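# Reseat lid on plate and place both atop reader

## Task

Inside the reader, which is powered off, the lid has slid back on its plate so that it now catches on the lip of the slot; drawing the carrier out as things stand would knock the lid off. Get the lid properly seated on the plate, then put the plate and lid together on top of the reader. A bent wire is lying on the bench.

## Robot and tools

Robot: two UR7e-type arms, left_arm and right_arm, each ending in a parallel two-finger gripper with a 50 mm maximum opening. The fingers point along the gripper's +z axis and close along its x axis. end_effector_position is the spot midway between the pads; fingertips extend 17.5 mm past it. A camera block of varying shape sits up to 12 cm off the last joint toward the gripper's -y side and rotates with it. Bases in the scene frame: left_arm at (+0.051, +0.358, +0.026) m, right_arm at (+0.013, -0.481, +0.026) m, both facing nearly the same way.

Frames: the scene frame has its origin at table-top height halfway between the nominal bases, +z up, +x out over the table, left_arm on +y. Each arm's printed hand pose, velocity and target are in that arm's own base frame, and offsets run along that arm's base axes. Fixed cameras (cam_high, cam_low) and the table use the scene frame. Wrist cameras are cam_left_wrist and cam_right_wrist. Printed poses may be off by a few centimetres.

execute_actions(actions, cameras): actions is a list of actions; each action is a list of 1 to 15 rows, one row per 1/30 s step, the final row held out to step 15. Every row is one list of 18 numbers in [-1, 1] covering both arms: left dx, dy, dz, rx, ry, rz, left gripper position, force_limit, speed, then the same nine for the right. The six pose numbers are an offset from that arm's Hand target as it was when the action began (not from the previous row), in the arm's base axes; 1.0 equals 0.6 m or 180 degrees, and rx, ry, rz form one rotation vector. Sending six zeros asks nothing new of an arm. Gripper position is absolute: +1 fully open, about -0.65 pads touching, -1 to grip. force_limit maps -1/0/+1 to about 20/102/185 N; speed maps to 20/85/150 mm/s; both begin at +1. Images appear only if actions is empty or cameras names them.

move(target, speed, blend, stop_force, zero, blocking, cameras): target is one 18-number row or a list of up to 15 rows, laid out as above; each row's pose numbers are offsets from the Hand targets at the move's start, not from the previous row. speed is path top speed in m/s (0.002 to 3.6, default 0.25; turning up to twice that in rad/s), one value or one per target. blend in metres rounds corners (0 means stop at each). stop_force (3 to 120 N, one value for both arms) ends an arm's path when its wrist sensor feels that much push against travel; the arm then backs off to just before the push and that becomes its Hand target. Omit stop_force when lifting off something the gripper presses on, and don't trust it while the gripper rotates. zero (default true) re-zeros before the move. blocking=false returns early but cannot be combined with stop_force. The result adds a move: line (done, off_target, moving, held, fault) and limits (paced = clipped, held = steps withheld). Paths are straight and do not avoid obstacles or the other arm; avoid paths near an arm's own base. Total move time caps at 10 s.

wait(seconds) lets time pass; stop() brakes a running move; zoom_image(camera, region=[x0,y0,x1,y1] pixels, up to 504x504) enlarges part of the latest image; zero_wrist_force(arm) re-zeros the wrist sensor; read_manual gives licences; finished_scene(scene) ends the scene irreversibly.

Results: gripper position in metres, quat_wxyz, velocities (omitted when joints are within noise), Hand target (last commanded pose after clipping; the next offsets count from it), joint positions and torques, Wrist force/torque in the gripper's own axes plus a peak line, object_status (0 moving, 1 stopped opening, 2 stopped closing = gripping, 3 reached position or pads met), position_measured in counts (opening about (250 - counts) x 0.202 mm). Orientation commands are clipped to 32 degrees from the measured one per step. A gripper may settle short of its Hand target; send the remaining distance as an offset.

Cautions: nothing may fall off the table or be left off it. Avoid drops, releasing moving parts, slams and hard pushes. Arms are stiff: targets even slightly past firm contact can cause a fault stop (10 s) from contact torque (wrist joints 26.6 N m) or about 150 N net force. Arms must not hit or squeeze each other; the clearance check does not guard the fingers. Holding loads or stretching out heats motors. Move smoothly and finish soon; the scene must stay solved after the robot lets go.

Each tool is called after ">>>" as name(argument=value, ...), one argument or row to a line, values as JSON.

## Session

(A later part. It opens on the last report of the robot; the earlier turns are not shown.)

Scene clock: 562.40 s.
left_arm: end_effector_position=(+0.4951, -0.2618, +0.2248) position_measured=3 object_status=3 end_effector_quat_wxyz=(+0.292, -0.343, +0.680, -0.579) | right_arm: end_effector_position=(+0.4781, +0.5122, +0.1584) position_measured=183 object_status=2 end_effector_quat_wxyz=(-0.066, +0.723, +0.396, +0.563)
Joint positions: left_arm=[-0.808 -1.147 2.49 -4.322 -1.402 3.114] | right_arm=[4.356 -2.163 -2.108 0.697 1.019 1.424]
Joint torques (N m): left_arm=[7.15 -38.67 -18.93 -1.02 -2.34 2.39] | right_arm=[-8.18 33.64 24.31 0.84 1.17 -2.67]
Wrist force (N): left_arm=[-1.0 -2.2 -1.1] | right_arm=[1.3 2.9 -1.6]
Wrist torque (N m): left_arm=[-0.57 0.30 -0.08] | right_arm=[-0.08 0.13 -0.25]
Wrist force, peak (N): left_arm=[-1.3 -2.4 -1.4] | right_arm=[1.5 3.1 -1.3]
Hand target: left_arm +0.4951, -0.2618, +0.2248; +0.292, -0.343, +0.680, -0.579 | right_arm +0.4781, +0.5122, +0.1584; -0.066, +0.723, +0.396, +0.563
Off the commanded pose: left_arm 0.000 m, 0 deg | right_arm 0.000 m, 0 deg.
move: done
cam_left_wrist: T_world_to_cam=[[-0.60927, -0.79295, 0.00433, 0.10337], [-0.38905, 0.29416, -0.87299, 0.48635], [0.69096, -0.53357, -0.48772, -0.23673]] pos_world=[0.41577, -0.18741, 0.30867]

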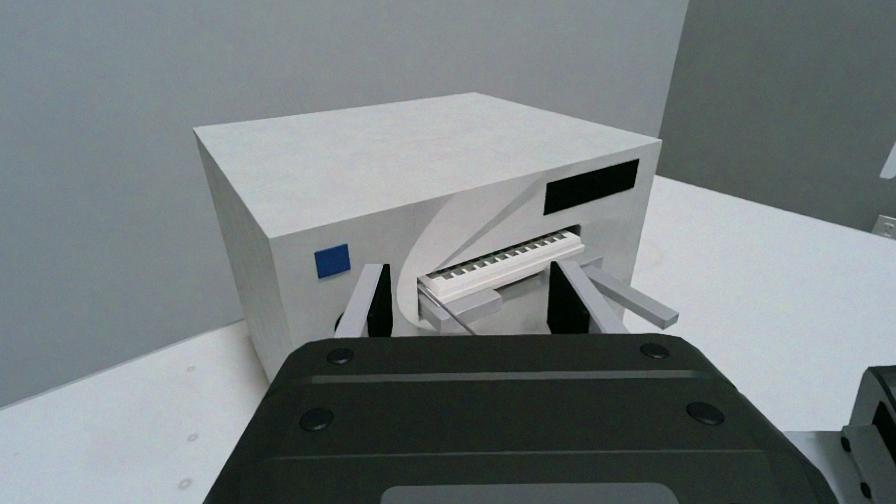

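>>> move(
  target=[0,0,0,0,0,0,1,-0.9,0,0.143,-0.0119,0,0,0,0,-1,-0.6,-0.5],
  speed=0.06,
  stop_force=4,
  cameras=["cam_left_wrist"],
)

>>> zoom_image(
  camera="cam_left_wrist",
  region=[395, 255, 515, 337],
)

Scene clock: 579.70 s.
left_arm: end_effector_position=(+0.4951, -0.2618, +0.2248) position_measured=3 object_status=3 end_effector_quat_wxyz=(+0.292, -0.343, +0.680, -0.579) | right_arm: end_effector_position=(+0.5639, +0.5050, +0.1584) position_measured=183 object_status=2 end_effector_quat_wxyz=(-0.066, +0.723, +0.396, +0.563)
Joint positions: left_arm=[-0.808 -1.147 2.49 -4.322 -1.402 3.114] | right_arm=[4.185 -2.236 -1.945 0.641 1.175 1.347]
Joint torques (N m): left_arm=[6.61 -38.9 -19.23 -1.23 -2.41 2.36] | right_arm=[-7.36 39.28 27.97 1.04 2.12 -2.65]
Wrist force (N): left_arm=[-1.0 -2.2 -1.2] | right_arm=[-0.5 4.3 -4.3]
Wrist torque (N m): left_arm=[-0.57 0.29 -0.08] | right_arm=[-0.29 -0.01 -0.16]
Wrist force, peak (N): left_arm=[-1.0 -2.5 -1.2] | right_arm=[0.2 4.8 -4.7]
Hand target: left_arm +0.4951, -0.2618, +0.2248; +0.292, -0.343, +0.680, -0.579 | right_arm +0.5639, +0.5050, +0.1584; -0.066, +0.723, +0.396, +0.563
Off the commanded pose: left_arm 0.000 m, 0 deg | right_arm 0.000 m, 0 deg.
move: done
cam_left_wrist: T_world_to_cam=[[-0.60927, -0.79295, 0.00433, 0.10337], [-0.38905, 0.29416, -0.87299, 0.48635], [0.69096, -0.53357, -0.48772, -0.23673]] pos_world=[0.41577, -0.18741, 0.30867]

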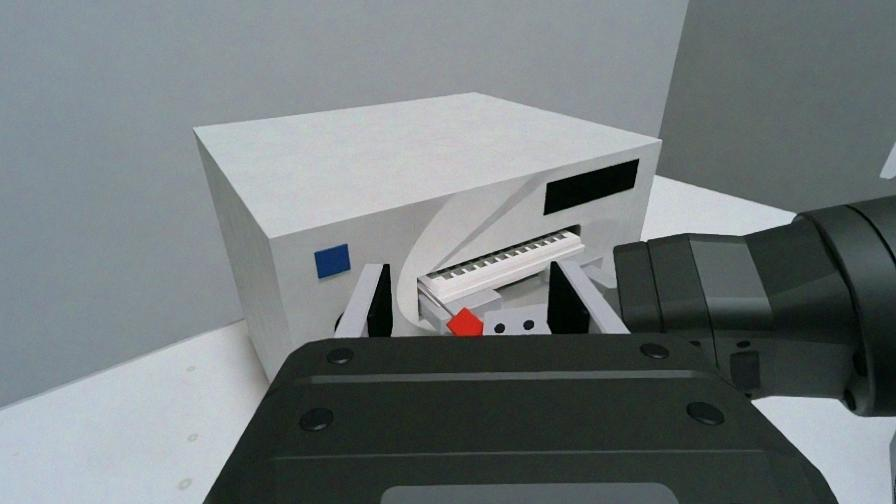

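Scaled by 4.200 from the camera's image (finer frame: 1280x720).

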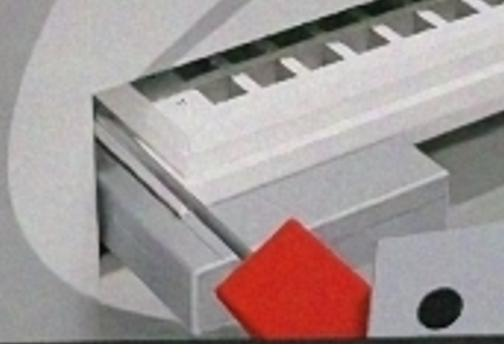

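>>> move(
  target=[
    [-0.13,0.11,0.05,0,0,0,1,-0.9,0,0,-0.005,0,0,0,0,-1,-0.6,-0.5],
    [-0.13,0.11,0.05,0,0,0,1,-0.9,0,0,0.0167,0.0125,-0.332,0.027,0.0,-1,-0.6,-0.5],
  ],
  speed=0.25,
  cameras=["cam_left_wrist"],
)

>>> zoom_image(
  camera="cam_left_wrist",
  region=[350, 185, 590, 337],
)

Scene clock: 605.40 s.
left_arm: end_effector_position=(+0.4171, -0.1958, +0.2548) position_measured=3 object_status=3 end_effector_quat_wxyz=(+0.292, -0.343, +0.680, -0.579) | right_arm: end_effector_position=(+0.5639, +0.5150, +0.1659) position_measured=183 object_status=2 end_effector_quat_wxyz=(+0.286, +0.682, +0.620, +0.261)
Joint positions: left_arm=[-0.869 -1.401 2.762 -4.338 -1.341 3.103] | right_arm=[4.298 -2.102 -1.612 -0.686 0.825 1.128]
Joint torques (N m): left_arm=[-7.37 -26.38 7.02 -0.99 2.67 -2.49] | right_arm=[6.02 42.08 34.06 1.45 -3.49 2.65]
Wrist force (N): left_arm=[-1.0 -2.7 -1.2] | right_arm=[0.2 2.0 -0.8]
Wrist torque (N m): left_arm=[-0.64 0.31 0.01] | right_arm=[-0.45 0.04 -0.04]
Wrist force, peak (N): left_arm=[-1.3 -2.8 -3.3] | right_arm=[0.2 4.7 -4.9]
Hand target: left_arm +0.4171, -0.1958, +0.2548; +0.292, -0.343, +0.680, -0.579 | right_arm +0.5639, +0.5150, +0.1659; +0.286, +0.682, +0.620, +0.261
Off the commanded pose: left_arm 0.000 m, 0 deg | right_arm 0.000 m, 0 deg.
move: done
cam_left_wrist: T_world_to_cam=[[-0.60927, -0.79295, 0.00433, 0.10805], [-0.38905, 0.29416, -0.87299, 0.46278], [0.69096, -0.53357, -0.48772, -0.13299]] pos_world=[0.33777, -0.12141, 0.33867]

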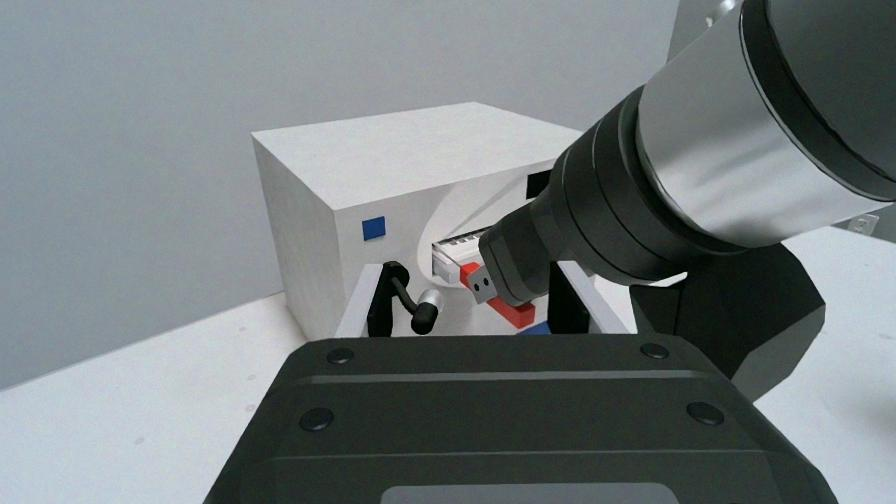

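Scaled by 2.100 from the camera's image (finer frame: 1280x720).

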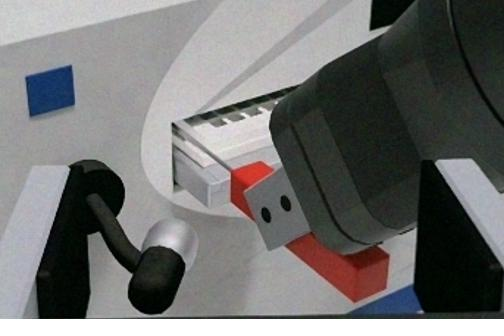

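>>> move(
  target=[
    [0,0,0,0,0,0,1,-0.9,0,0,-0.0025,0.003,0,0,0,-1,-0.6,-0.5],
    [0,0,0,0,0,0,1,-0.9,0,-0.06,0.0023,0.003,0,0,0,-1,-0.6,-0.5],
  ],
  speed=[0.05,0.03],
  stop_force=3,
  cameras=["cam_left_wrist"],
)

>>> zoom_image(
  camera="cam_left_wrist",
  region=[410, 210, 530, 292],
)

Scene clock: 617.57 s.
left_arm: end_effector_position=(+0.4171, -0.1958, +0.2548) position_measured=3 object_status=3 end_effector_quat_wxyz=(+0.292, -0.343, +0.680, -0.579) | right_arm: end_effector_position=(+0.5280, +0.5164, +0.1677) position_measured=183 object_status=2 end_effector_quat_wxyz=(+0.286, +0.682, +0.620, +0.261)
Joint positions: left_arm=[-0.869 -1.401 2.762 -4.338 -1.341 3.103] | right_arm=[4.352 -2.053 -1.673 -0.723 0.81 1.198]
Joint torques (N m): left_arm=[-6.88 -25.87 7.1 -1.06 2.69 -2.53] | right_arm=[5.6 56.31 13.82 1.06 -3.55 2.68]
Wrist force (N): left_arm=[-0.9 -2.7 -1.3] | right_arm=[0.2 2.0 -0.8]
Wrist torque (N m): left_arm=[-0.62 0.29 0.00] | right_arm=[-0.45 0.04 -0.05]
Wrist force, peak (N): left_arm=[-1.1 -2.8 -1.2] | right_arm=[-0.1 2.7 -0.7]
Hand target: left_arm +0.4171, -0.1958, +0.2548; +0.292, -0.343, +0.680, -0.579 | right_arm +0.5279, +0.5164, +0.1677; +0.286, +0.682, +0.620, +0.261
Off the commanded pose: left_arm 0.000 m, 0 deg | right_arm 0.000 m, 0 deg.
move: done
cam_left_wrist: T_world_to_cam=[[-0.60927, -0.79295, 0.00433, 0.10805], [-0.38905, 0.29416, -0.87299, 0.46278], [0.69096, -0.53357, -0.48772, -0.13299]] pos_world=[0.33777, -0.12141, 0.33867]

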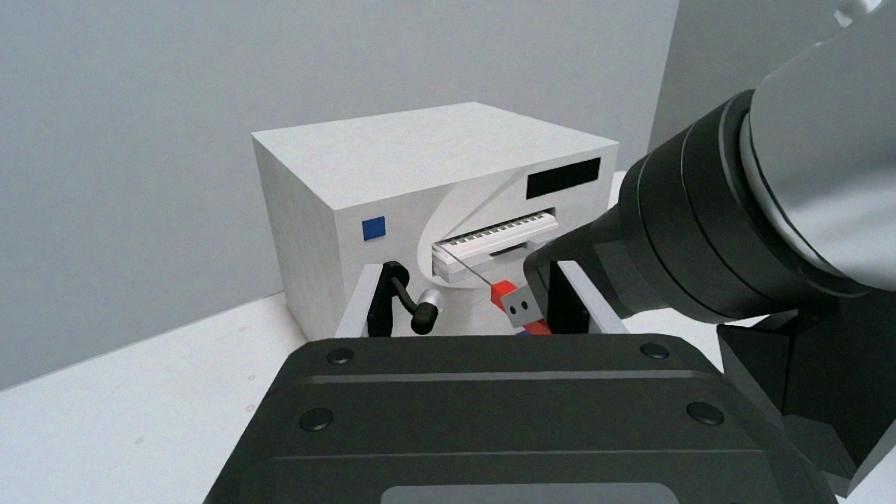

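Scaled by 4.200 from the camera's image (finer frame: 1280x720).

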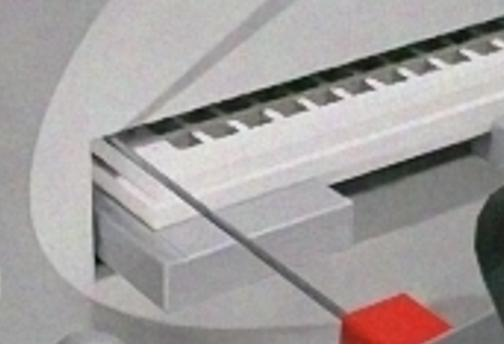

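>>> move(
  target=[0,0,0,0,0,0,1,-0.9,0,-0.05,0.004,0,0,0,0,-1,-0.6,-0.5],
  speed=0.03,
  stop_force=3,
  cameras=["cam_left_wrist"],
)

>>> zoom_image(
  camera="cam_left_wrist",
  region=[410, 200, 570, 292],
)

Scene clock: 647.77 s.
left_arm: end_effector_position=(+0.4171, -0.1958, +0.2548) position_measured=3 object_status=3 end_effector_quat_wxyz=(+0.292, -0.343, +0.680, -0.579) | right_arm: end_effector_position=(+0.5049, +0.5183, +0.1676) position_measured=183 object_status=2 end_effector_quat_wxyz=(+0.286, +0.682, +0.621, +0.261)
Joint positions: left_arm=[-0.869 -1.401 2.762 -4.338 -1.341 3.103] | right_arm=[4.388 -2.025 -1.706 -0.75 0.801 1.247]
Joint torques (N m): left_arm=[-7.28 -25.74 6.58 -1.06 2.65 -2.42] | right_arm=[-11.54 39.58 34.44 5.95 -0.96 -2.64]
Wrist force (N): left_arm=[-0.9 -2.5 -1.1] | right_arm=[0.2 -2.2 -2.4]
Wrist torque (N m): left_arm=[-0.59 0.28 0.01] | right_arm=[-0.60 0.08 0.07]
Wrist force, peak (N): left_arm=[-1.0 -2.9 -1.1] | right_arm=[-0.4 3.2 2.0]
Hand target: left_arm +0.4171, -0.1958, +0.2548; +0.292, -0.343, +0.680, -0.579 | right_arm +0.5049, +0.5183, +0.1676; +0.286, +0.682, +0.621, +0.261 (not the last commanded pose)
Off the commanded pose: left_arm 0.000 m, 0 deg | right_arm 0.007 m, 0 deg.
move: contact (right_arm)
cam_left_wrist: T_world_to_cam=[[-0.60927, -0.79295, 0.00433, 0.10805], [-0.38905, 0.29416, -0.87299, 0.46278], [0.69096, -0.53357, -0.48772, -0.13299]] pos_world=[0.33777, -0.12141, 0.33867]

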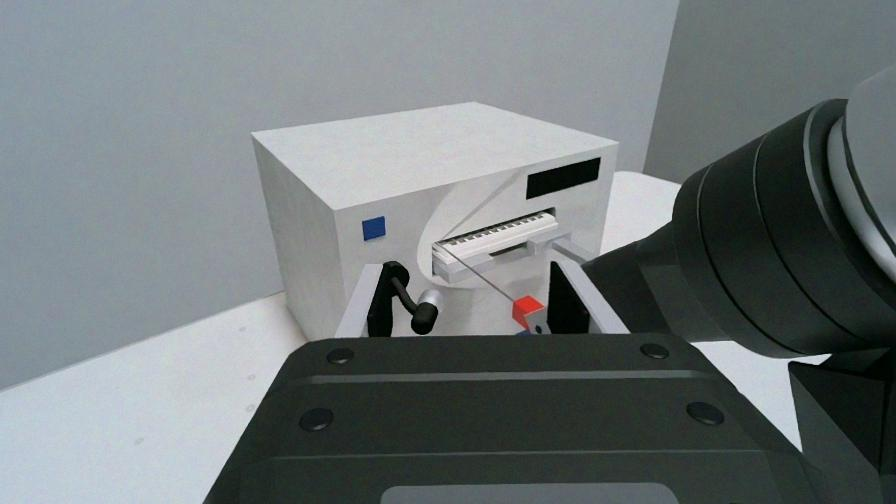

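Scaled by 3.150 from the camera's image (finer frame: 1280x720).

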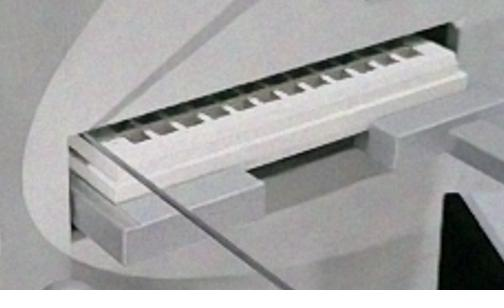

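>>> move(
  target=[
    [0,0,0,0,0,0,1,-0.9,0,0,0.007,-0.002,0,0,0,-1,-0.6,-0.5],
    [0,0,0,0,0,0,1,-0.9,0,-0.17,0.021,-0.002,0,0,0,-1,-0.6,-0.5],
  ],
  speed=0.05,
  stop_force=5,
  cameras=["cam_left_wrist"],
)

>>> zoom_image(
  camera="cam_left_wrist",
  region=[410, 200, 570, 292],
)

Scene clock: 680.50 s.
left_arm: end_effector_position=(+0.4171, -0.1958, +0.2548) position_measured=3 object_status=3 end_effector_quat_wxyz=(+0.292, -0.343, +0.680, -0.579) | right_arm: end_effector_position=(+0.5035, +0.5219, +0.1667) position_measured=183 object_status=2 end_effector_quat_wxyz=(+0.286, +0.682, +0.621, +0.261)
Joint positions: left_arm=[-0.869 -1.401 2.762 -4.338 -1.341 3.103] | right_arm=[4.392 -2.031 -1.699 -0.755 0.8 1.252]
Joint torques (N m): left_arm=[-7.07 -26.22 6.73 -1.1 2.63 -2.45] | right_arm=[-9.37 39.15 33.98 5.52 -0.22 -2.67]
Wrist force (N): left_arm=[-1.1 -2.4 -1.1] | right_arm=[0.1 1.0 -1.6]
Wrist torque (N m): left_arm=[-0.59 0.31 0.00] | right_arm=[-0.58 0.01 0.10]
Wrist force, peak (N): left_arm=[-1.1 -2.8 -1.3] | right_arm=[-0.8 4.0 0.1]
Hand target: left_arm +0.4171, -0.1958, +0.2548; +0.292, -0.343, +0.680, -0.579 | right_arm +0.5035, +0.5219, +0.1667; +0.286, +0.682, +0.621, +0.261 (not the last commanded pose)
Off the commanded pose: left_arm 0.000 m, 0 deg | right_arm 0.101 m, 0 deg.
move: contact (right_arm); path passed 1 of 2 targets
cam_left_wrist: T_world_to_cam=[[-0.60927, -0.79295, 0.00433, 0.10805], [-0.38905, 0.29416, -0.87299, 0.46278], [0.69096, -0.53357, -0.48772, -0.13299]] pos_world=[0.33777, -0.12141, 0.33867]

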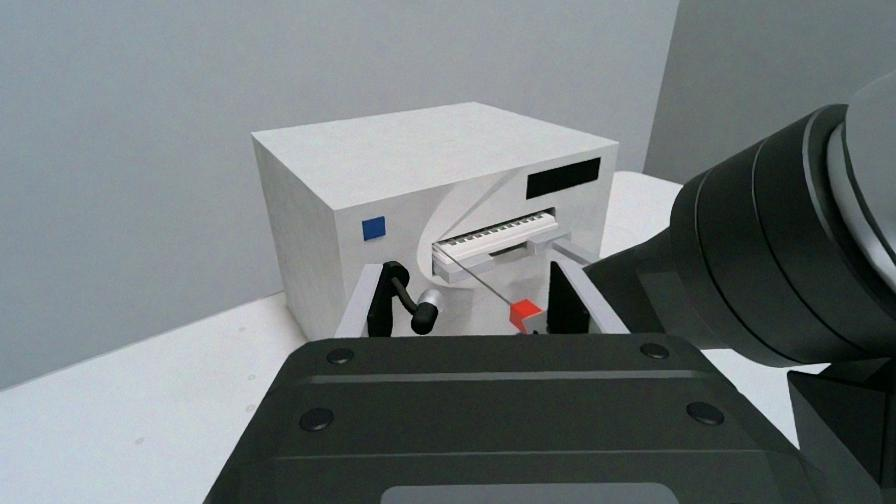

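Scaled by 3.150 from the camera's image (finer frame: 1280x720).

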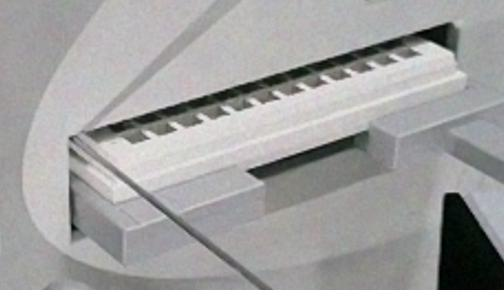

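>>> move(
  target=[0,0,0,0,0,0,1,-0.9,0,-0.06,0.002,0,0,0,0,-1,-0.6,-0.5],
  speed=0.03,
  stop_force=10,
  cameras=["cam_left_wrist"],
)

>>> zoom_image(
  camera="cam_left_wrist",
  region=[410, 200, 570, 292],
)

Scene clock: 701.60 s.
left_arm: end_effector_position=(+0.4171, -0.1958, +0.2548) position_measured=3 object_status=3 end_effector_quat_wxyz=(+0.292, -0.343, +0.680, -0.579) | right_arm: end_effector_position=(+0.4675, +0.5231, +0.1667) position_measured=183 object_status=2 end_effector_quat_wxyz=(+0.286, +0.682, +0.621, +0.261)
Joint positions: left_arm=[-0.869 -1.401 2.762 -4.338 -1.341 3.103] | right_arm=[4.45 -1.988 -1.749 -0.804 0.789 1.332]
Joint torques (N m): left_arm=[-7.17 -26.06 6.92 -1.19 2.6 -2.32] | right_arm=[5.73 52.94 14.08 0.97 -3.55 2.63]
Wrist force (N): left_arm=[-1.1 -2.6 -1.1] | right_arm=[0.2 1.8 -0.9]
Wrist torque (N m): left_arm=[-0.61 0.32 0.01] | right_arm=[-0.50 0.03 -0.05]
Wrist force, peak (N): left_arm=[-1.1 -2.9 -1.0] | right_arm=[0.0 3.6 -0.3]
Hand target: left_arm +0.4171, -0.1958, +0.2548; +0.292, -0.343, +0.680, -0.579 | right_arm +0.4675, +0.5231, +0.1667; +0.286, +0.682, +0.621, +0.261
Off the commanded pose: left_arm 0.000 m, 0 deg | right_arm 0.000 m, 0 deg.
move: done
cam_left_wrist: T_world_to_cam=[[-0.60927, -0.79295, 0.00433, 0.10805], [-0.38905, 0.29416, -0.87299, 0.46278], [0.69096, -0.53357, -0.48772, -0.13299]] pos_world=[0.33777, -0.12141, 0.33867]

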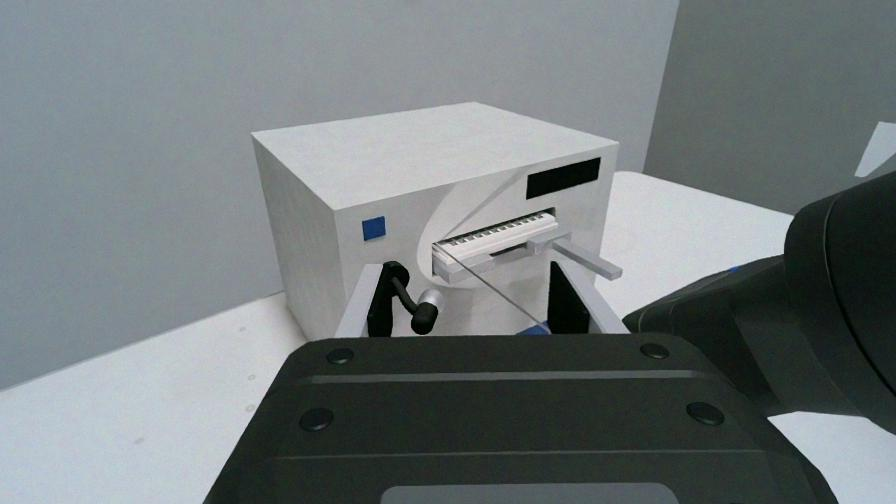

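Scaled by 3.150 from the camera's image (finer frame: 1280x720).

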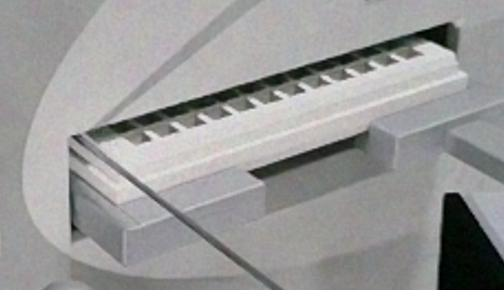

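>>> move(
  target=[
    [0,0,0,0,0,0,1,-0.9,0,-0.17,0.012,0,0,0,0,-1,-0.6,-0.5],
    [0,0,0,0,0,0,1,-0.9,0,-0.17,-0.138,0.04,-0.0106,-0.1383,0,-1,-0.6,-0.5],
    [0,0,0,0,0,0,1,-0.9,0,-0.025,-0.138,0.021,-0.0106,-0.1383,0,-1,-0.6,-0.5],
  ],
  speed=[0.1,0.3,0.2],
  stop_force=10,
  cameras=["cam_right_wrist"],
)

>>> zoom_image(
  camera="cam_right_wrist",
  region=[300, 150, 600, 320],
)

Scene clock: 719.90 s.
left_arm: end_effector_position=(+0.4171, -0.1958, +0.2548) position_measured=3 object_status=3 end_effector_quat_wxyz=(+0.292, -0.343, +0.680, -0.579) | right_arm: end_effector_position=(+0.4525, +0.4403, +0.1793) position_measured=183 object_status=2 end_effector_quat_wxyz=(+0.425, +0.604, +0.548, +0.392)
Joint positions: left_arm=[-0.869 -1.401 2.762 -4.338 -1.341 3.103] | right_arm=[4.553 -1.943 -2.121 -0.451 0.346 1.37]
Joint torques (N m): left_arm=[-7.35 -26.07 6.46 -1.11 2.63 -2.29] | right_arm=[-8.61 28.94 8.12 5.39 -0.79 -2.62]
Wrist force (N): left_arm=[-0.9 -2.6 -1.1] | right_arm=[-0.1 1.7 -0.2]
Wrist torque (N m): left_arm=[-0.60 0.28 0.00] | right_arm=[-0.44 0.07 0.08]
Wrist force, peak (N): left_arm=[-1.1 -2.9 -1.2] | right_arm=[0.1 3.0 -0.2]
Hand target: left_arm +0.4171, -0.1958, +0.2548; +0.292, -0.343, +0.680, -0.579 | right_arm +0.4525, +0.4403, +0.1793; +0.425, +0.604, +0.548, +0.392
Off the commanded pose: left_arm 0.000 m, 0 deg | right_arm 0.000 m, 0 deg.
move: done
cam_right_wrist: T_world_to_cam=[[0.09123, 0.99577, 0.01096, -0.47085], [0.0079, -0.01173, 0.9999, -0.155], [0.9958, -0.09113, -0.00894, -0.27561]] pos_world=[0.31864, 0.44192, 0.15768]

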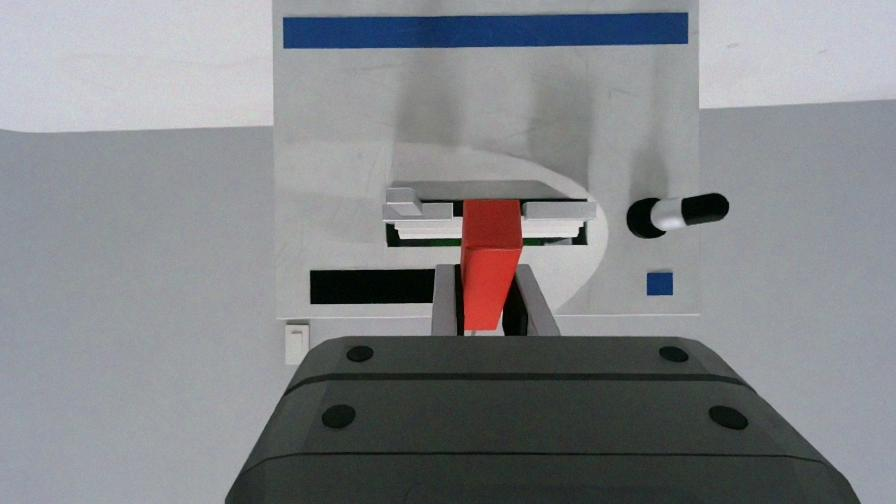

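Scaled by 1.680 from the camera's image (finer frame: 1280x720).

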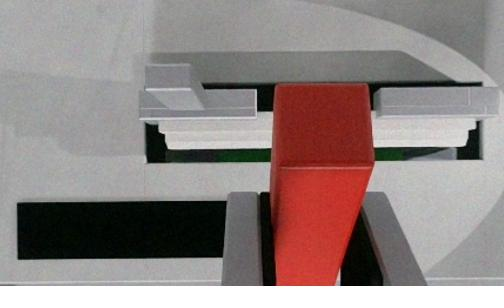

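>>> zoom_image(
  camera="cam_right_wrist",
  region=[510, 190, 610, 260],
)

>>> zoom_image(
  camera="cam_right_wrist",
  region=[375, 190, 475, 260],
)

Scaled by 5.040 from the camera's image (finer frame: 1280x720).

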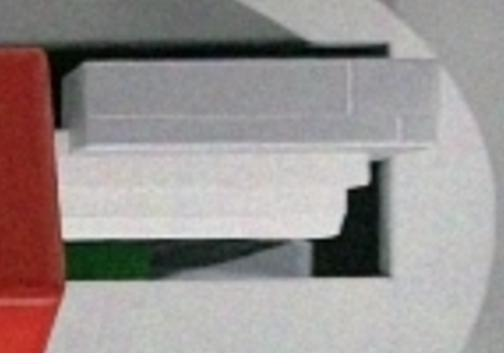

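Scaled by 5.040 from the camera's image (finer frame: 1280x720).

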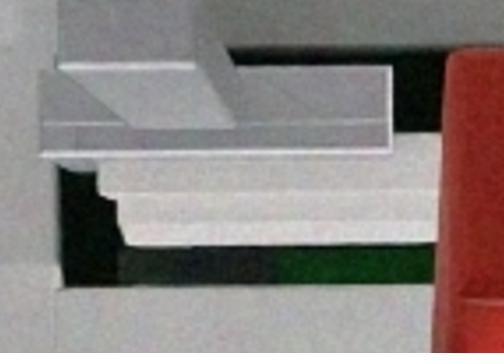

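>>> move(
  target=[
    [-0.05,0,0.05,0.868,-0.328,-0.233,1,-0.9,0,-0.12,-0.4,0.1,0,0,0,-1,-0.6,-0.5],
    [0.08,-0.315,-0.05,0.868,-0.328,-0.233,1,-0.9,0,-0.12,-0.4,0.1,0,0,0,-1,-0.6,-0.5],
    [0.247,-0.315,-0.127,0.868,-0.328,-0.233,1,-0.9,0,-0.12,-0.4,0.1,0,0,0,-1,-0.6,-0.5],
  ],
  speed=[0.6,0.3,0.15],
  stop_force=15,
  cameras=["cam_left_wrist","cam_high"],
)

>>> zoom_image(
  camera="cam_left_wrist",
  region=[240, 170, 650, 300],
)

Scene clock: 818.10 s.
left_arm: end_effector_position=(+0.5653, -0.3848, +0.1786) position_measured=3 object_status=3 end_effector_quat_wxyz=(+0.422, +0.604, +0.554, +0.388) | right_arm: end_effector_position=(+0.3805, +0.2003, +0.2393) position_measured=183 object_status=2 end_effector_quat_wxyz=(+0.425, +0.604, +0.548, +0.392)
Joint positions: left_arm=[-1.123 -1.035 2.092 -3.576 -0.629 5.759] | right_arm=[4.695 -1.021 -2.597 -1.295 0.346 1.792]
Joint torques (N m): left_arm=[7.38 -31.84 -25.87 -4.81 -1.37 2.55] | right_arm=[5.5 6.55 33.99 0.51 -0.85 2.77]
Wrist force (N): left_arm=[0.9 -5.1 -0.1] | right_arm=[-0.3 1.6 -0.5]
Wrist torque (N m): left_arm=[-0.18 -0.08 -0.12] | right_arm=[-0.46 0.10 -0.04]
Wrist force, peak (N): left_arm=[1.6 -5.7 0.1] | right_arm=[-0.2 1.9 -0.5]
Hand target: left_arm +0.5653, -0.3848, +0.1786; +0.422, +0.604, +0.554, +0.388 | right_arm +0.3805, +0.2003, +0.2393; +0.425, +0.604, +0.548, +0.392
Off the commanded pose: left_arm 0.000 m, 0 deg | right_arm 0.000 m, 0 deg.
move: done
cam_left_wrist: T_world_to_cam=[[0.06792, 0.99767, 0.00656, 0.35465], [0.00013, -0.00659, 0.99998, -0.16074], [0.99769, -0.06792, -0.00057, -0.45469]] pos_world=[0.42957, -0.38576, 0.15815]
Images, in order (width x height): cam_high 896x504, cam_left_wrist 896x504.

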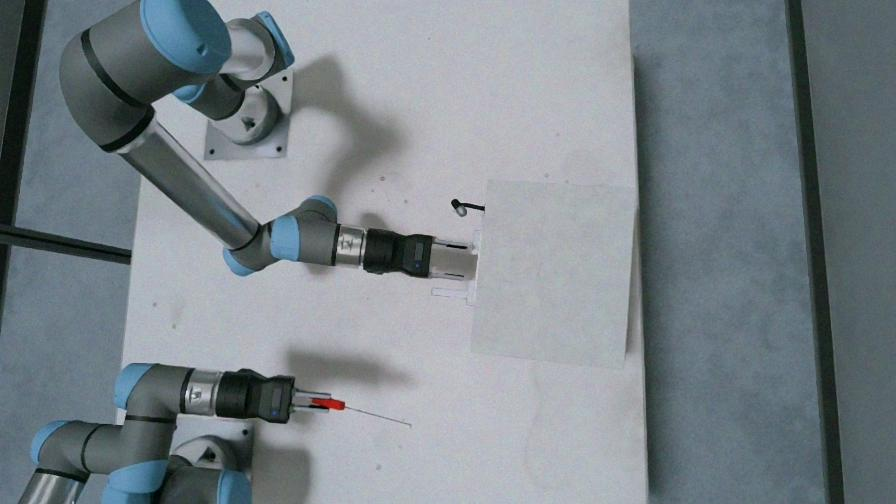

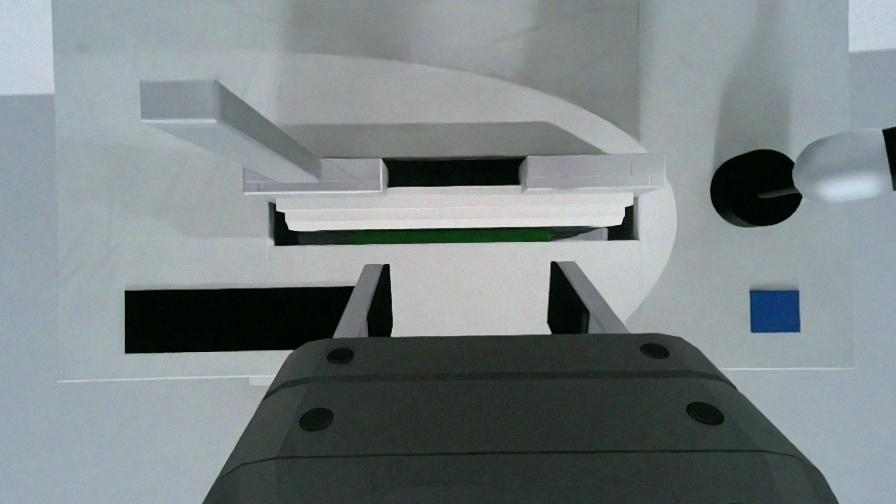

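Scaled by 1.229 from the camera's image (finer frame: 1280x720).

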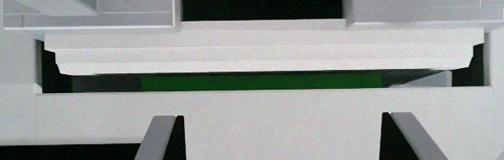

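>>> zoom_image(
  camera="cam_left_wrist",
  region=[520, 190, 660, 260],
)

>>> zoom_image(
  camera="cam_left_wrist",
  region=[260, 190, 400, 260],
)

Scaled by 3.600 from the camera's image (finer frame: 1280x720).

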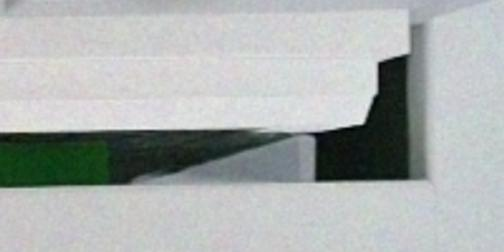

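Scaled by 3.600 from the camera's image (finer frame: 1280x720).

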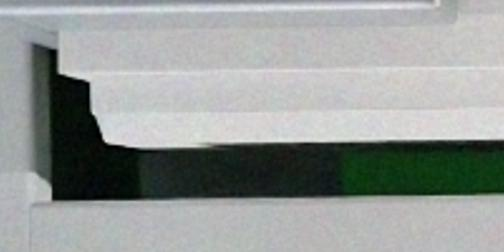

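>>> move(
  target=[
    [-0.155,0,0,0,0,0,-1,-0.9,0,0,0,0,0,0,0,-1,-0.6,-0.5],
    [-0.155,-0.109,-0.079,0,0,0,-1,-0.9,0,0,0,0,0,0,0,-1,-0.6,-0.5],
    [-0.03,-0.1116,-0.079,0,0,0,-1,-0.9,0,0,0,0,0,0,0,-1,-0.6,-0.5],
  ],
  speed=[0.2,0.2,0.04],
  stop_force=4,
  cameras=["cam_left_wrist"],
)

Scene clock: 874.60 s.
left_arm: end_effector_position=(+0.5150, -0.4511, +0.1313) position_measured=250 object_status=3 end_effector_quat_wxyz=(+0.422, +0.604, +0.554, +0.388) | right_arm: end_effector_position=(+0.3805, +0.2003, +0.2393) position_measured=183 object_status=2 end_effector_quat_wxyz=(+0.425, +0.604, +0.548, +0.392)
Joint positions: left_arm=[-1.271 -0.929 2.058 -3.499 -0.515 5.582] | right_arm=[4.695 -1.021 -2.597 -1.295 0.346 1.792]
Joint torques (N m): left_arm=[-1.51 -53.01 7.18 -0.9 6.59 -2.62] | right_arm=[5.04 6.45 34.64 0.43 -0.81 2.65]
Wrist force (N): left_arm=[-11.5 -3.8 3.8] | right_arm=[0.0 1.3 -0.4]
Wrist torque (N m): left_arm=[-0.12 -0.11 -0.02] | right_arm=[-0.50 0.05 -0.04]
Wrist force, peak (N): left_arm=[-15.6 -3.7 1.5] | right_arm=[-0.1 1.8 -0.4]
Hand target: left_arm +0.5150, -0.4511, +0.1313; +0.422, +0.604, +0.554, +0.388 (not the last commanded pose) | right_arm +0.3805, +0.2003, +0.2393; +0.425, +0.604, +0.548, +0.392
Off the commanded pose: left_arm 0.032 m, 0 deg | right_arm 0.000 m, 0 deg.
move: contact (left_arm); path passed 2 of 3 targets
cam_left_wrist: T_world_to_cam=[[0.06782, 0.99768, 0.00644, 0.42458], [0.00034, -0.00648, 0.99998, -0.11391], [0.9977, -0.06782, -0.00077, -0.40897]] pos_world=[0.37927, -0.45206, 0.11085]

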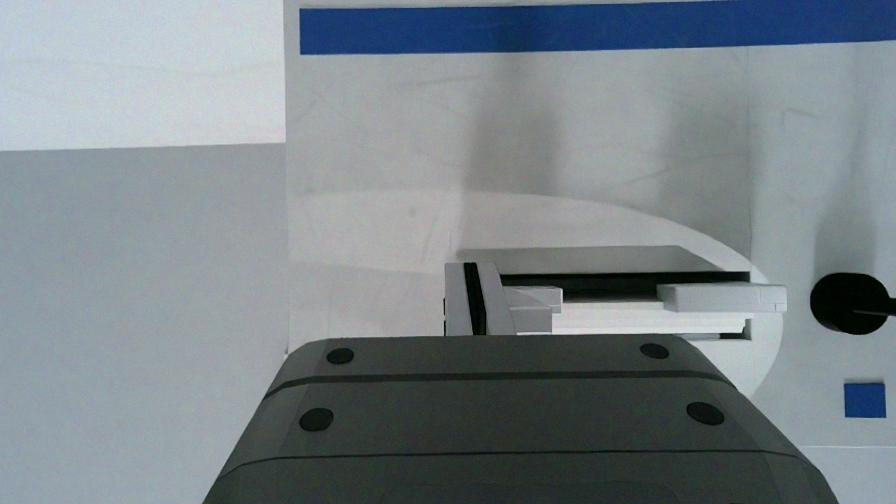

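>>> move(
  target=[
    [-0.08,0,0,0,0,0,-1,-0.9,0,0,0,0,0,0,0,-1,-0.6,-0.5],
    [-0.08,0.04,0,0,0,0,-1,-0.9,0,0,0,0,0,0,0,-1,-0.6,-0.5],
  ],
  speed=0.15,
  cameras=["cam_left_wrist"],
)

Scene clock: 888.13 s.
left_arm: end_effector_position=(+0.4670, -0.4272, +0.1313) position_measured=250 object_status=3 end_effector_quat_wxyz=(+0.422, +0.604, +0.554, +0.388) | right_arm: end_effector_position=(+0.3805, +0.2003, +0.2393) position_measured=183 object_status=2 end_effector_quat_wxyz=(+0.425, +0.604, +0.548, +0.392)
Joint positions: left_arm=[-1.357 -1.013 2.213 -3.45 -0.456 5.446] | right_arm=[4.695 -1.021 -2.597 -1.295 0.346 1.792]
Joint torques (N m): left_arm=[7.03 -48.82 2.82 -4.9 -0.87 2.62] | right_arm=[5.13 6.97 34.32 0.43 -0.95 2.61]
Wrist force (N): left_arm=[1.9 -4.5 0.2] | right_arm=[-0.2 1.5 -0.5]
Wrist torque (N m): left_arm=[-0.09 -0.24 -0.09] | right_arm=[-0.48 0.10 -0.04]
Wrist force, peak (N): left_arm=[-11.8 -5.2 4.1] | right_arm=[-0.2 1.8 -0.5]
Hand target: left_arm +0.4670, -0.4271, +0.1313; +0.422, +0.604, +0.554, +0.388 | right_arm +0.3805, +0.2003, +0.2393; +0.425, +0.604, +0.548, +0.392
Off the commanded pose: left_arm 0.000 m, 0 deg | right_arm 0.000 m, 0 deg.
move: done
cam_left_wrist: T_world_to_cam=[[0.06782, 0.99768, 0.00644, 0.40399], [0.00034, -0.00648, 0.99998, -0.11374], [0.9977, -0.06782, -0.00077, -0.35946]] pos_world=[0.33127, -0.42816, 0.11085]

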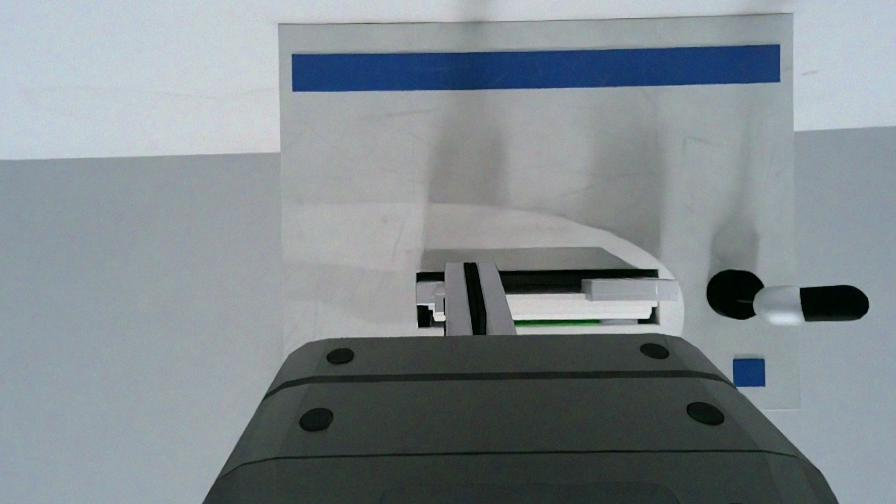

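>>> move(
  target=[0.12,-0.009,0,0,0,0,-1,-0.9,0,0,0,0,0,0,0,-1,-0.6,-0.5],
  speed=0.04,
  stop_force=4,
  cameras=["cam_left_wrist","cam_high"],
)

>>> zoom_image(
  camera="cam_left_wrist",
  region=[380, 220, 760, 340],
)

>>> zoom_image(
  camera="cam_high",
  region=[400, 200, 520, 360],
)

Scene clock: 901.20 s.
left_arm: end_effector_position=(+0.4940, -0.4291, +0.1313) position_measured=250 object_status=3 end_effector_quat_wxyz=(+0.422, +0.604, +0.554, +0.388) | right_arm: end_effector_position=(+0.3805, +0.2003, +0.2393) position_measured=183 object_status=2 end_effector_quat_wxyz=(+0.425, +0.604, +0.548, +0.392)
Joint positions: left_arm=[-1.3 -0.974 2.153 -3.512 -0.494 5.538] | right_arm=[4.695 -1.021 -2.597 -1.295 0.346 1.792]
Joint torques (N m): left_arm=[-7.12 -50.36 3.67 -1.16 4.19 -2.52] | right_arm=[5.58 6.5 34.44 0.51 -0.88 2.45]
Wrist force (N): left_arm=[2.1 -4.3 0.2] | right_arm=[-0.3 1.6 -0.4]
Wrist torque (N m): left_arm=[-0.03 -0.28 0.00] | right_arm=[-0.45 0.12 -0.04]
Wrist force, peak (N): left_arm=[2.2 -4.8 -4.6] | right_arm=[-0.1 1.8 -0.6]
Hand target: left_arm +0.4940, -0.4291, +0.1313; +0.422, +0.604, +0.554, +0.388 (not the last commanded pose) | right_arm +0.3805, +0.2003, +0.2393; +0.425, +0.604, +0.548, +0.392
Off the commanded pose: left_arm 0.045 m, 0 deg | right_arm 0.000 m, 0 deg.
move: contact (left_arm)
cam_left_wrist: T_world_to_cam=[[0.06732, 0.99771, 0.00653, 0.40424], [0.00053, -0.00658, 0.99998, -0.11397], [0.99773, -0.06731, -0.00097, -0.3863]] pos_world=[0.35827, -0.43006, 0.11095]
Images, in order (width x height): cam_high 896x504, cam_left_wrist 896x504.

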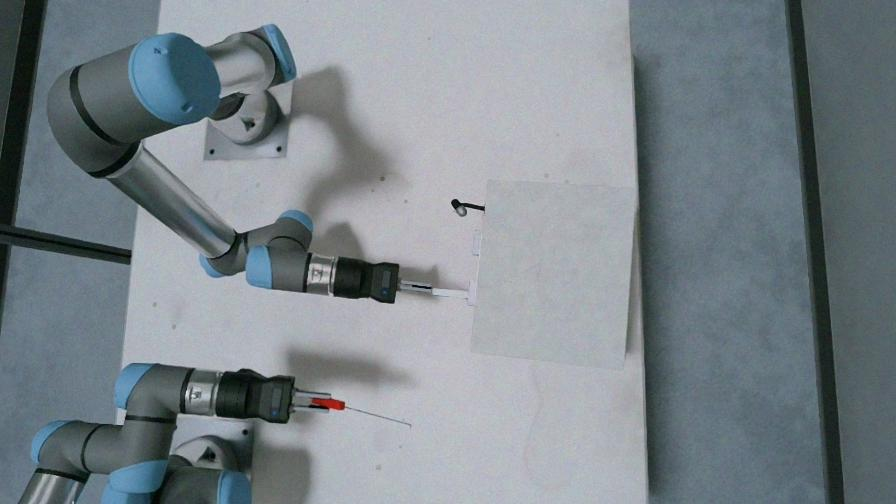

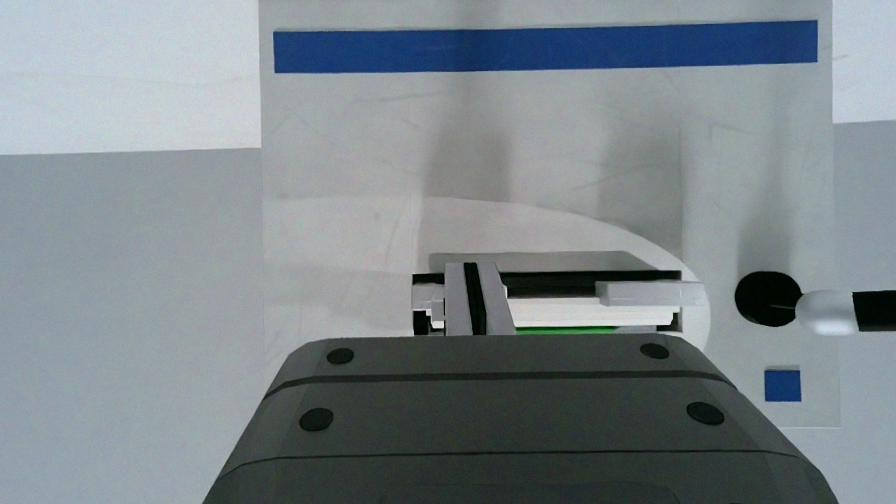

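Scaled by 1.326 from the camera's image (finer frame: 1280x720).

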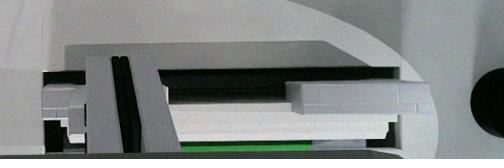

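Scaled by 3.150 from the camera's image (finer frame: 1280x720).

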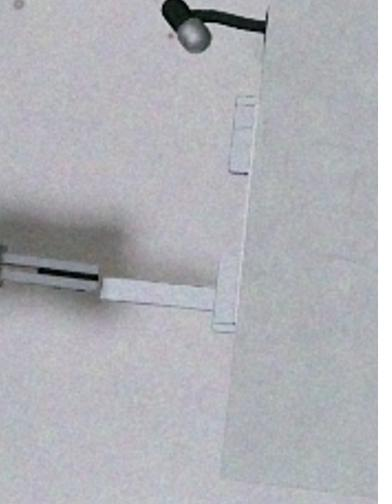

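>>> move(
  target=[0.032,-0.0025,0,0,0,0,-1,-0.9,0,0,0,0,0,0,0,-1,-0.6,-0.5],
  speed=0.03,
  stop_force=25,
  cameras=["cam_left_wrist","cam_high"],
)

>>> zoom_image(
  camera="cam_left_wrist",
  region=[380, 220, 760, 340],
)

>>> zoom_image(
  camera="cam_high",
  region=[400, 200, 520, 360],
)

Scene clock: 914.67 s.
left_arm: end_effector_position=(+0.5132, -0.4306, +0.1313) position_measured=250 object_status=3 end_effector_quat_wxyz=(+0.422, +0.604, +0.554, +0.388) | right_arm: end_effector_position=(+0.3805, +0.2003, +0.2393) position_measured=183 object_status=2 end_effector_quat_wxyz=(+0.425, +0.604, +0.548, +0.392)
Joint positions: left_arm=[-1.262 -0.948 2.109 -3.542 -0.521 5.594] | right_arm=[4.695 -1.021 -2.597 -1.295 0.346 1.792]
Joint torques (N m): left_arm=[8.59 -32.09 -23.72 -4.46 -1.5 2.65] | right_arm=[4.68 6.63 34.11 0.47 -0.96 2.58]
Wrist force (N): left_arm=[2.9 -2.6 -4.2] | right_arm=[-0.1 1.5 -0.5]
Wrist torque (N m): left_arm=[-0.06 -0.24 -0.12] | right_arm=[-0.48 0.08 -0.04]
Wrist force, peak (N): left_arm=[3.3 -5.7 -4.0] | right_arm=[0.0 1.8 -0.3]
Hand target: left_arm +0.5132, -0.4306, +0.1313; +0.422, +0.604, +0.554, +0.388 | right_arm +0.3805, +0.2003, +0.2393; +0.425, +0.604, +0.548, +0.392
Off the commanded pose: left_arm 0.000 m, 0 deg | right_arm 0.000 m, 0 deg.
move: done
cam_left_wrist: T_world_to_cam=[[0.06732, 0.99771, 0.00653, 0.40444], [0.00053, -0.00658, 0.99998, -0.11399], [0.99773, -0.06731, -0.00097, -0.40555]] pos_world=[0.37747, -0.43156, 0.11095]
Images, in order (width x height): cam_high 896x504, cam_left_wrist 896x504.

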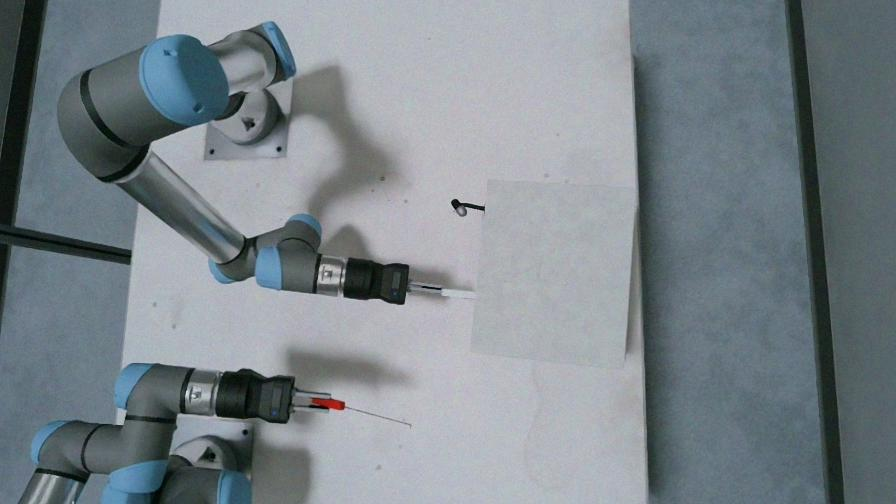

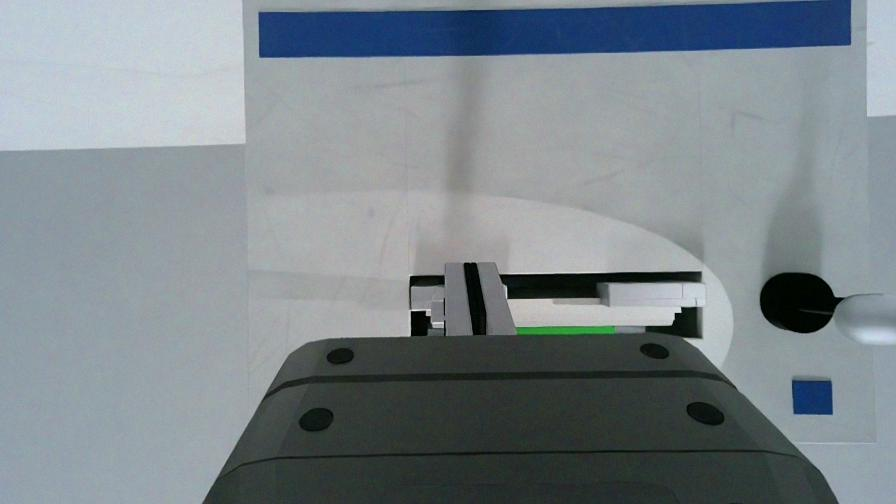

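Scaled by 1.326 from the camera's image (finer frame: 1280x720).

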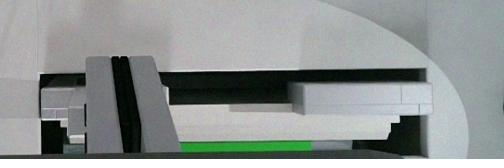

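Scaled by 3.150 from the camera's image (finer frame: 1280x720).

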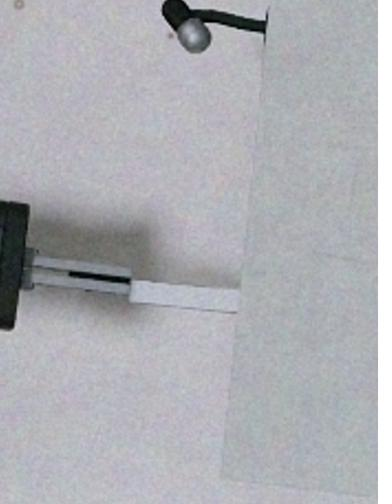

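>>> move(
  target=[
    [-0.03,0,0,0,0,0,-1,-0.9,0,0,0,0,0,0,0,-1,-0.6,-0.5],
    [-0.03,0.076,0.08,0,0,0,1,-0.9,0,0,0,0,0,0,0,-1,-0.6,-0.5],
    [0.075,0.068,0.08,0,0,0,1,-0.9,0,0,0,0,0,0,0,-1,-0.6,-0.5],
  ],
  speed=0.15,
  cameras=["cam_left_wrist"],
)

>>> zoom_image(
  camera="cam_left_wrist",
  region=[260, 150, 460, 260],
)

>>> zoom_image(
  camera="cam_left_wrist",
  region=[450, 150, 650, 260],
)

Scene clock: 928.23 s.
left_arm: end_effector_position=(+0.5582, -0.3897, +0.1793) position_measured=3 object_status=3 end_effector_quat_wxyz=(+0.422, +0.604, +0.554, +0.388) | right_arm: end_effector_position=(+0.3805, +0.2003, +0.2393) position_measured=183 object_status=2 end_effector_quat_wxyz=(+0.425, +0.604, +0.548, +0.392)
Joint positions: left_arm=[-1.141 -1.042 2.098 -3.559 -0.614 5.739] | right_arm=[4.695 -1.021 -2.597 -1.295 0.346 1.792]
Joint torques (N m): left_arm=[7.49 -32.45 -24.83 -4.89 -1.28 2.45] | right_arm=[5.07 7.02 34.4 0.43 -1 2.48]
Wrist force (N): left_arm=[1.7 -4.4 0.1] | right_arm=[-0.1 1.6 -0.4]
Wrist torque (N m): left_arm=[-0.08 -0.21 -0.12] | right_arm=[-0.47 0.07 -0.05]
Wrist force, peak (N): left_arm=[3.0 -4.0 -3.9] | right_arm=[-0.1 1.8 -0.3]
Hand target: left_arm +0.5582, -0.3898, +0.1793; +0.422, +0.604, +0.554, +0.388 | right_arm +0.3805, +0.2003, +0.2393; +0.425, +0.604, +0.548, +0.392
Off the commanded pose: left_arm 0.000 m, 0 deg | right_arm 0.000 m, 0 deg.
move: done
cam_left_wrist: T_world_to_cam=[[0.06732, 0.99771, 0.00653, 0.3604], [0.00053, -0.00658, 0.99998, -0.16175], [0.99773, -0.06731, -0.00097, -0.44756]] pos_world=[0.42237, -0.39076, 0.15895]

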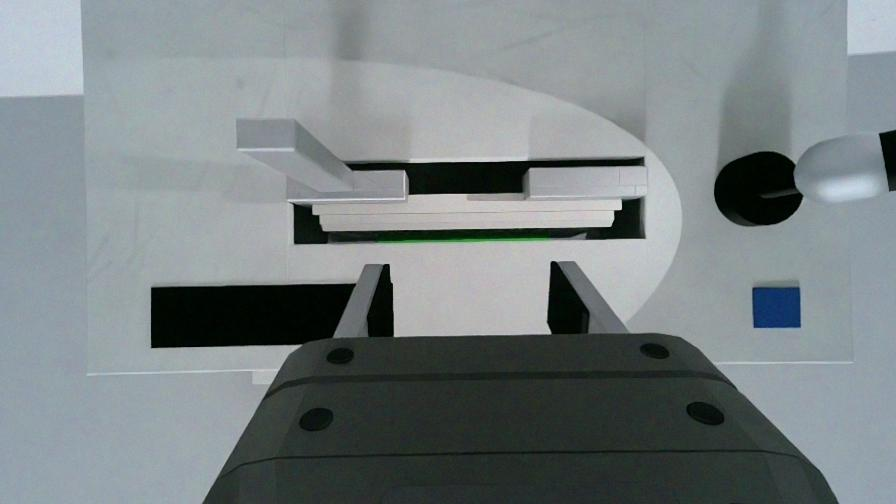

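Scaled by 2.520 from the camera's image (finer frame: 1280x720).

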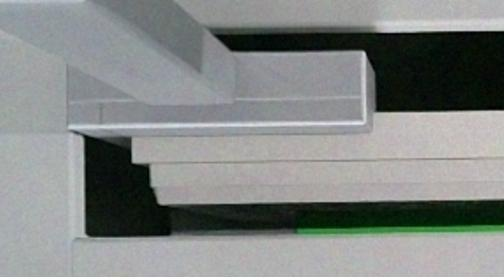

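Scaled by 2.520 from the camera's image (finer frame: 1280x720).

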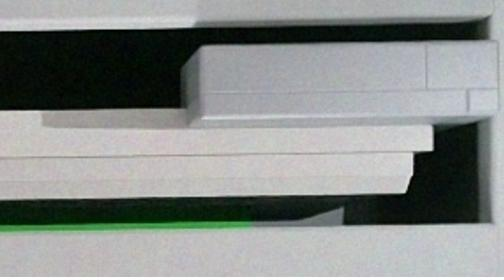

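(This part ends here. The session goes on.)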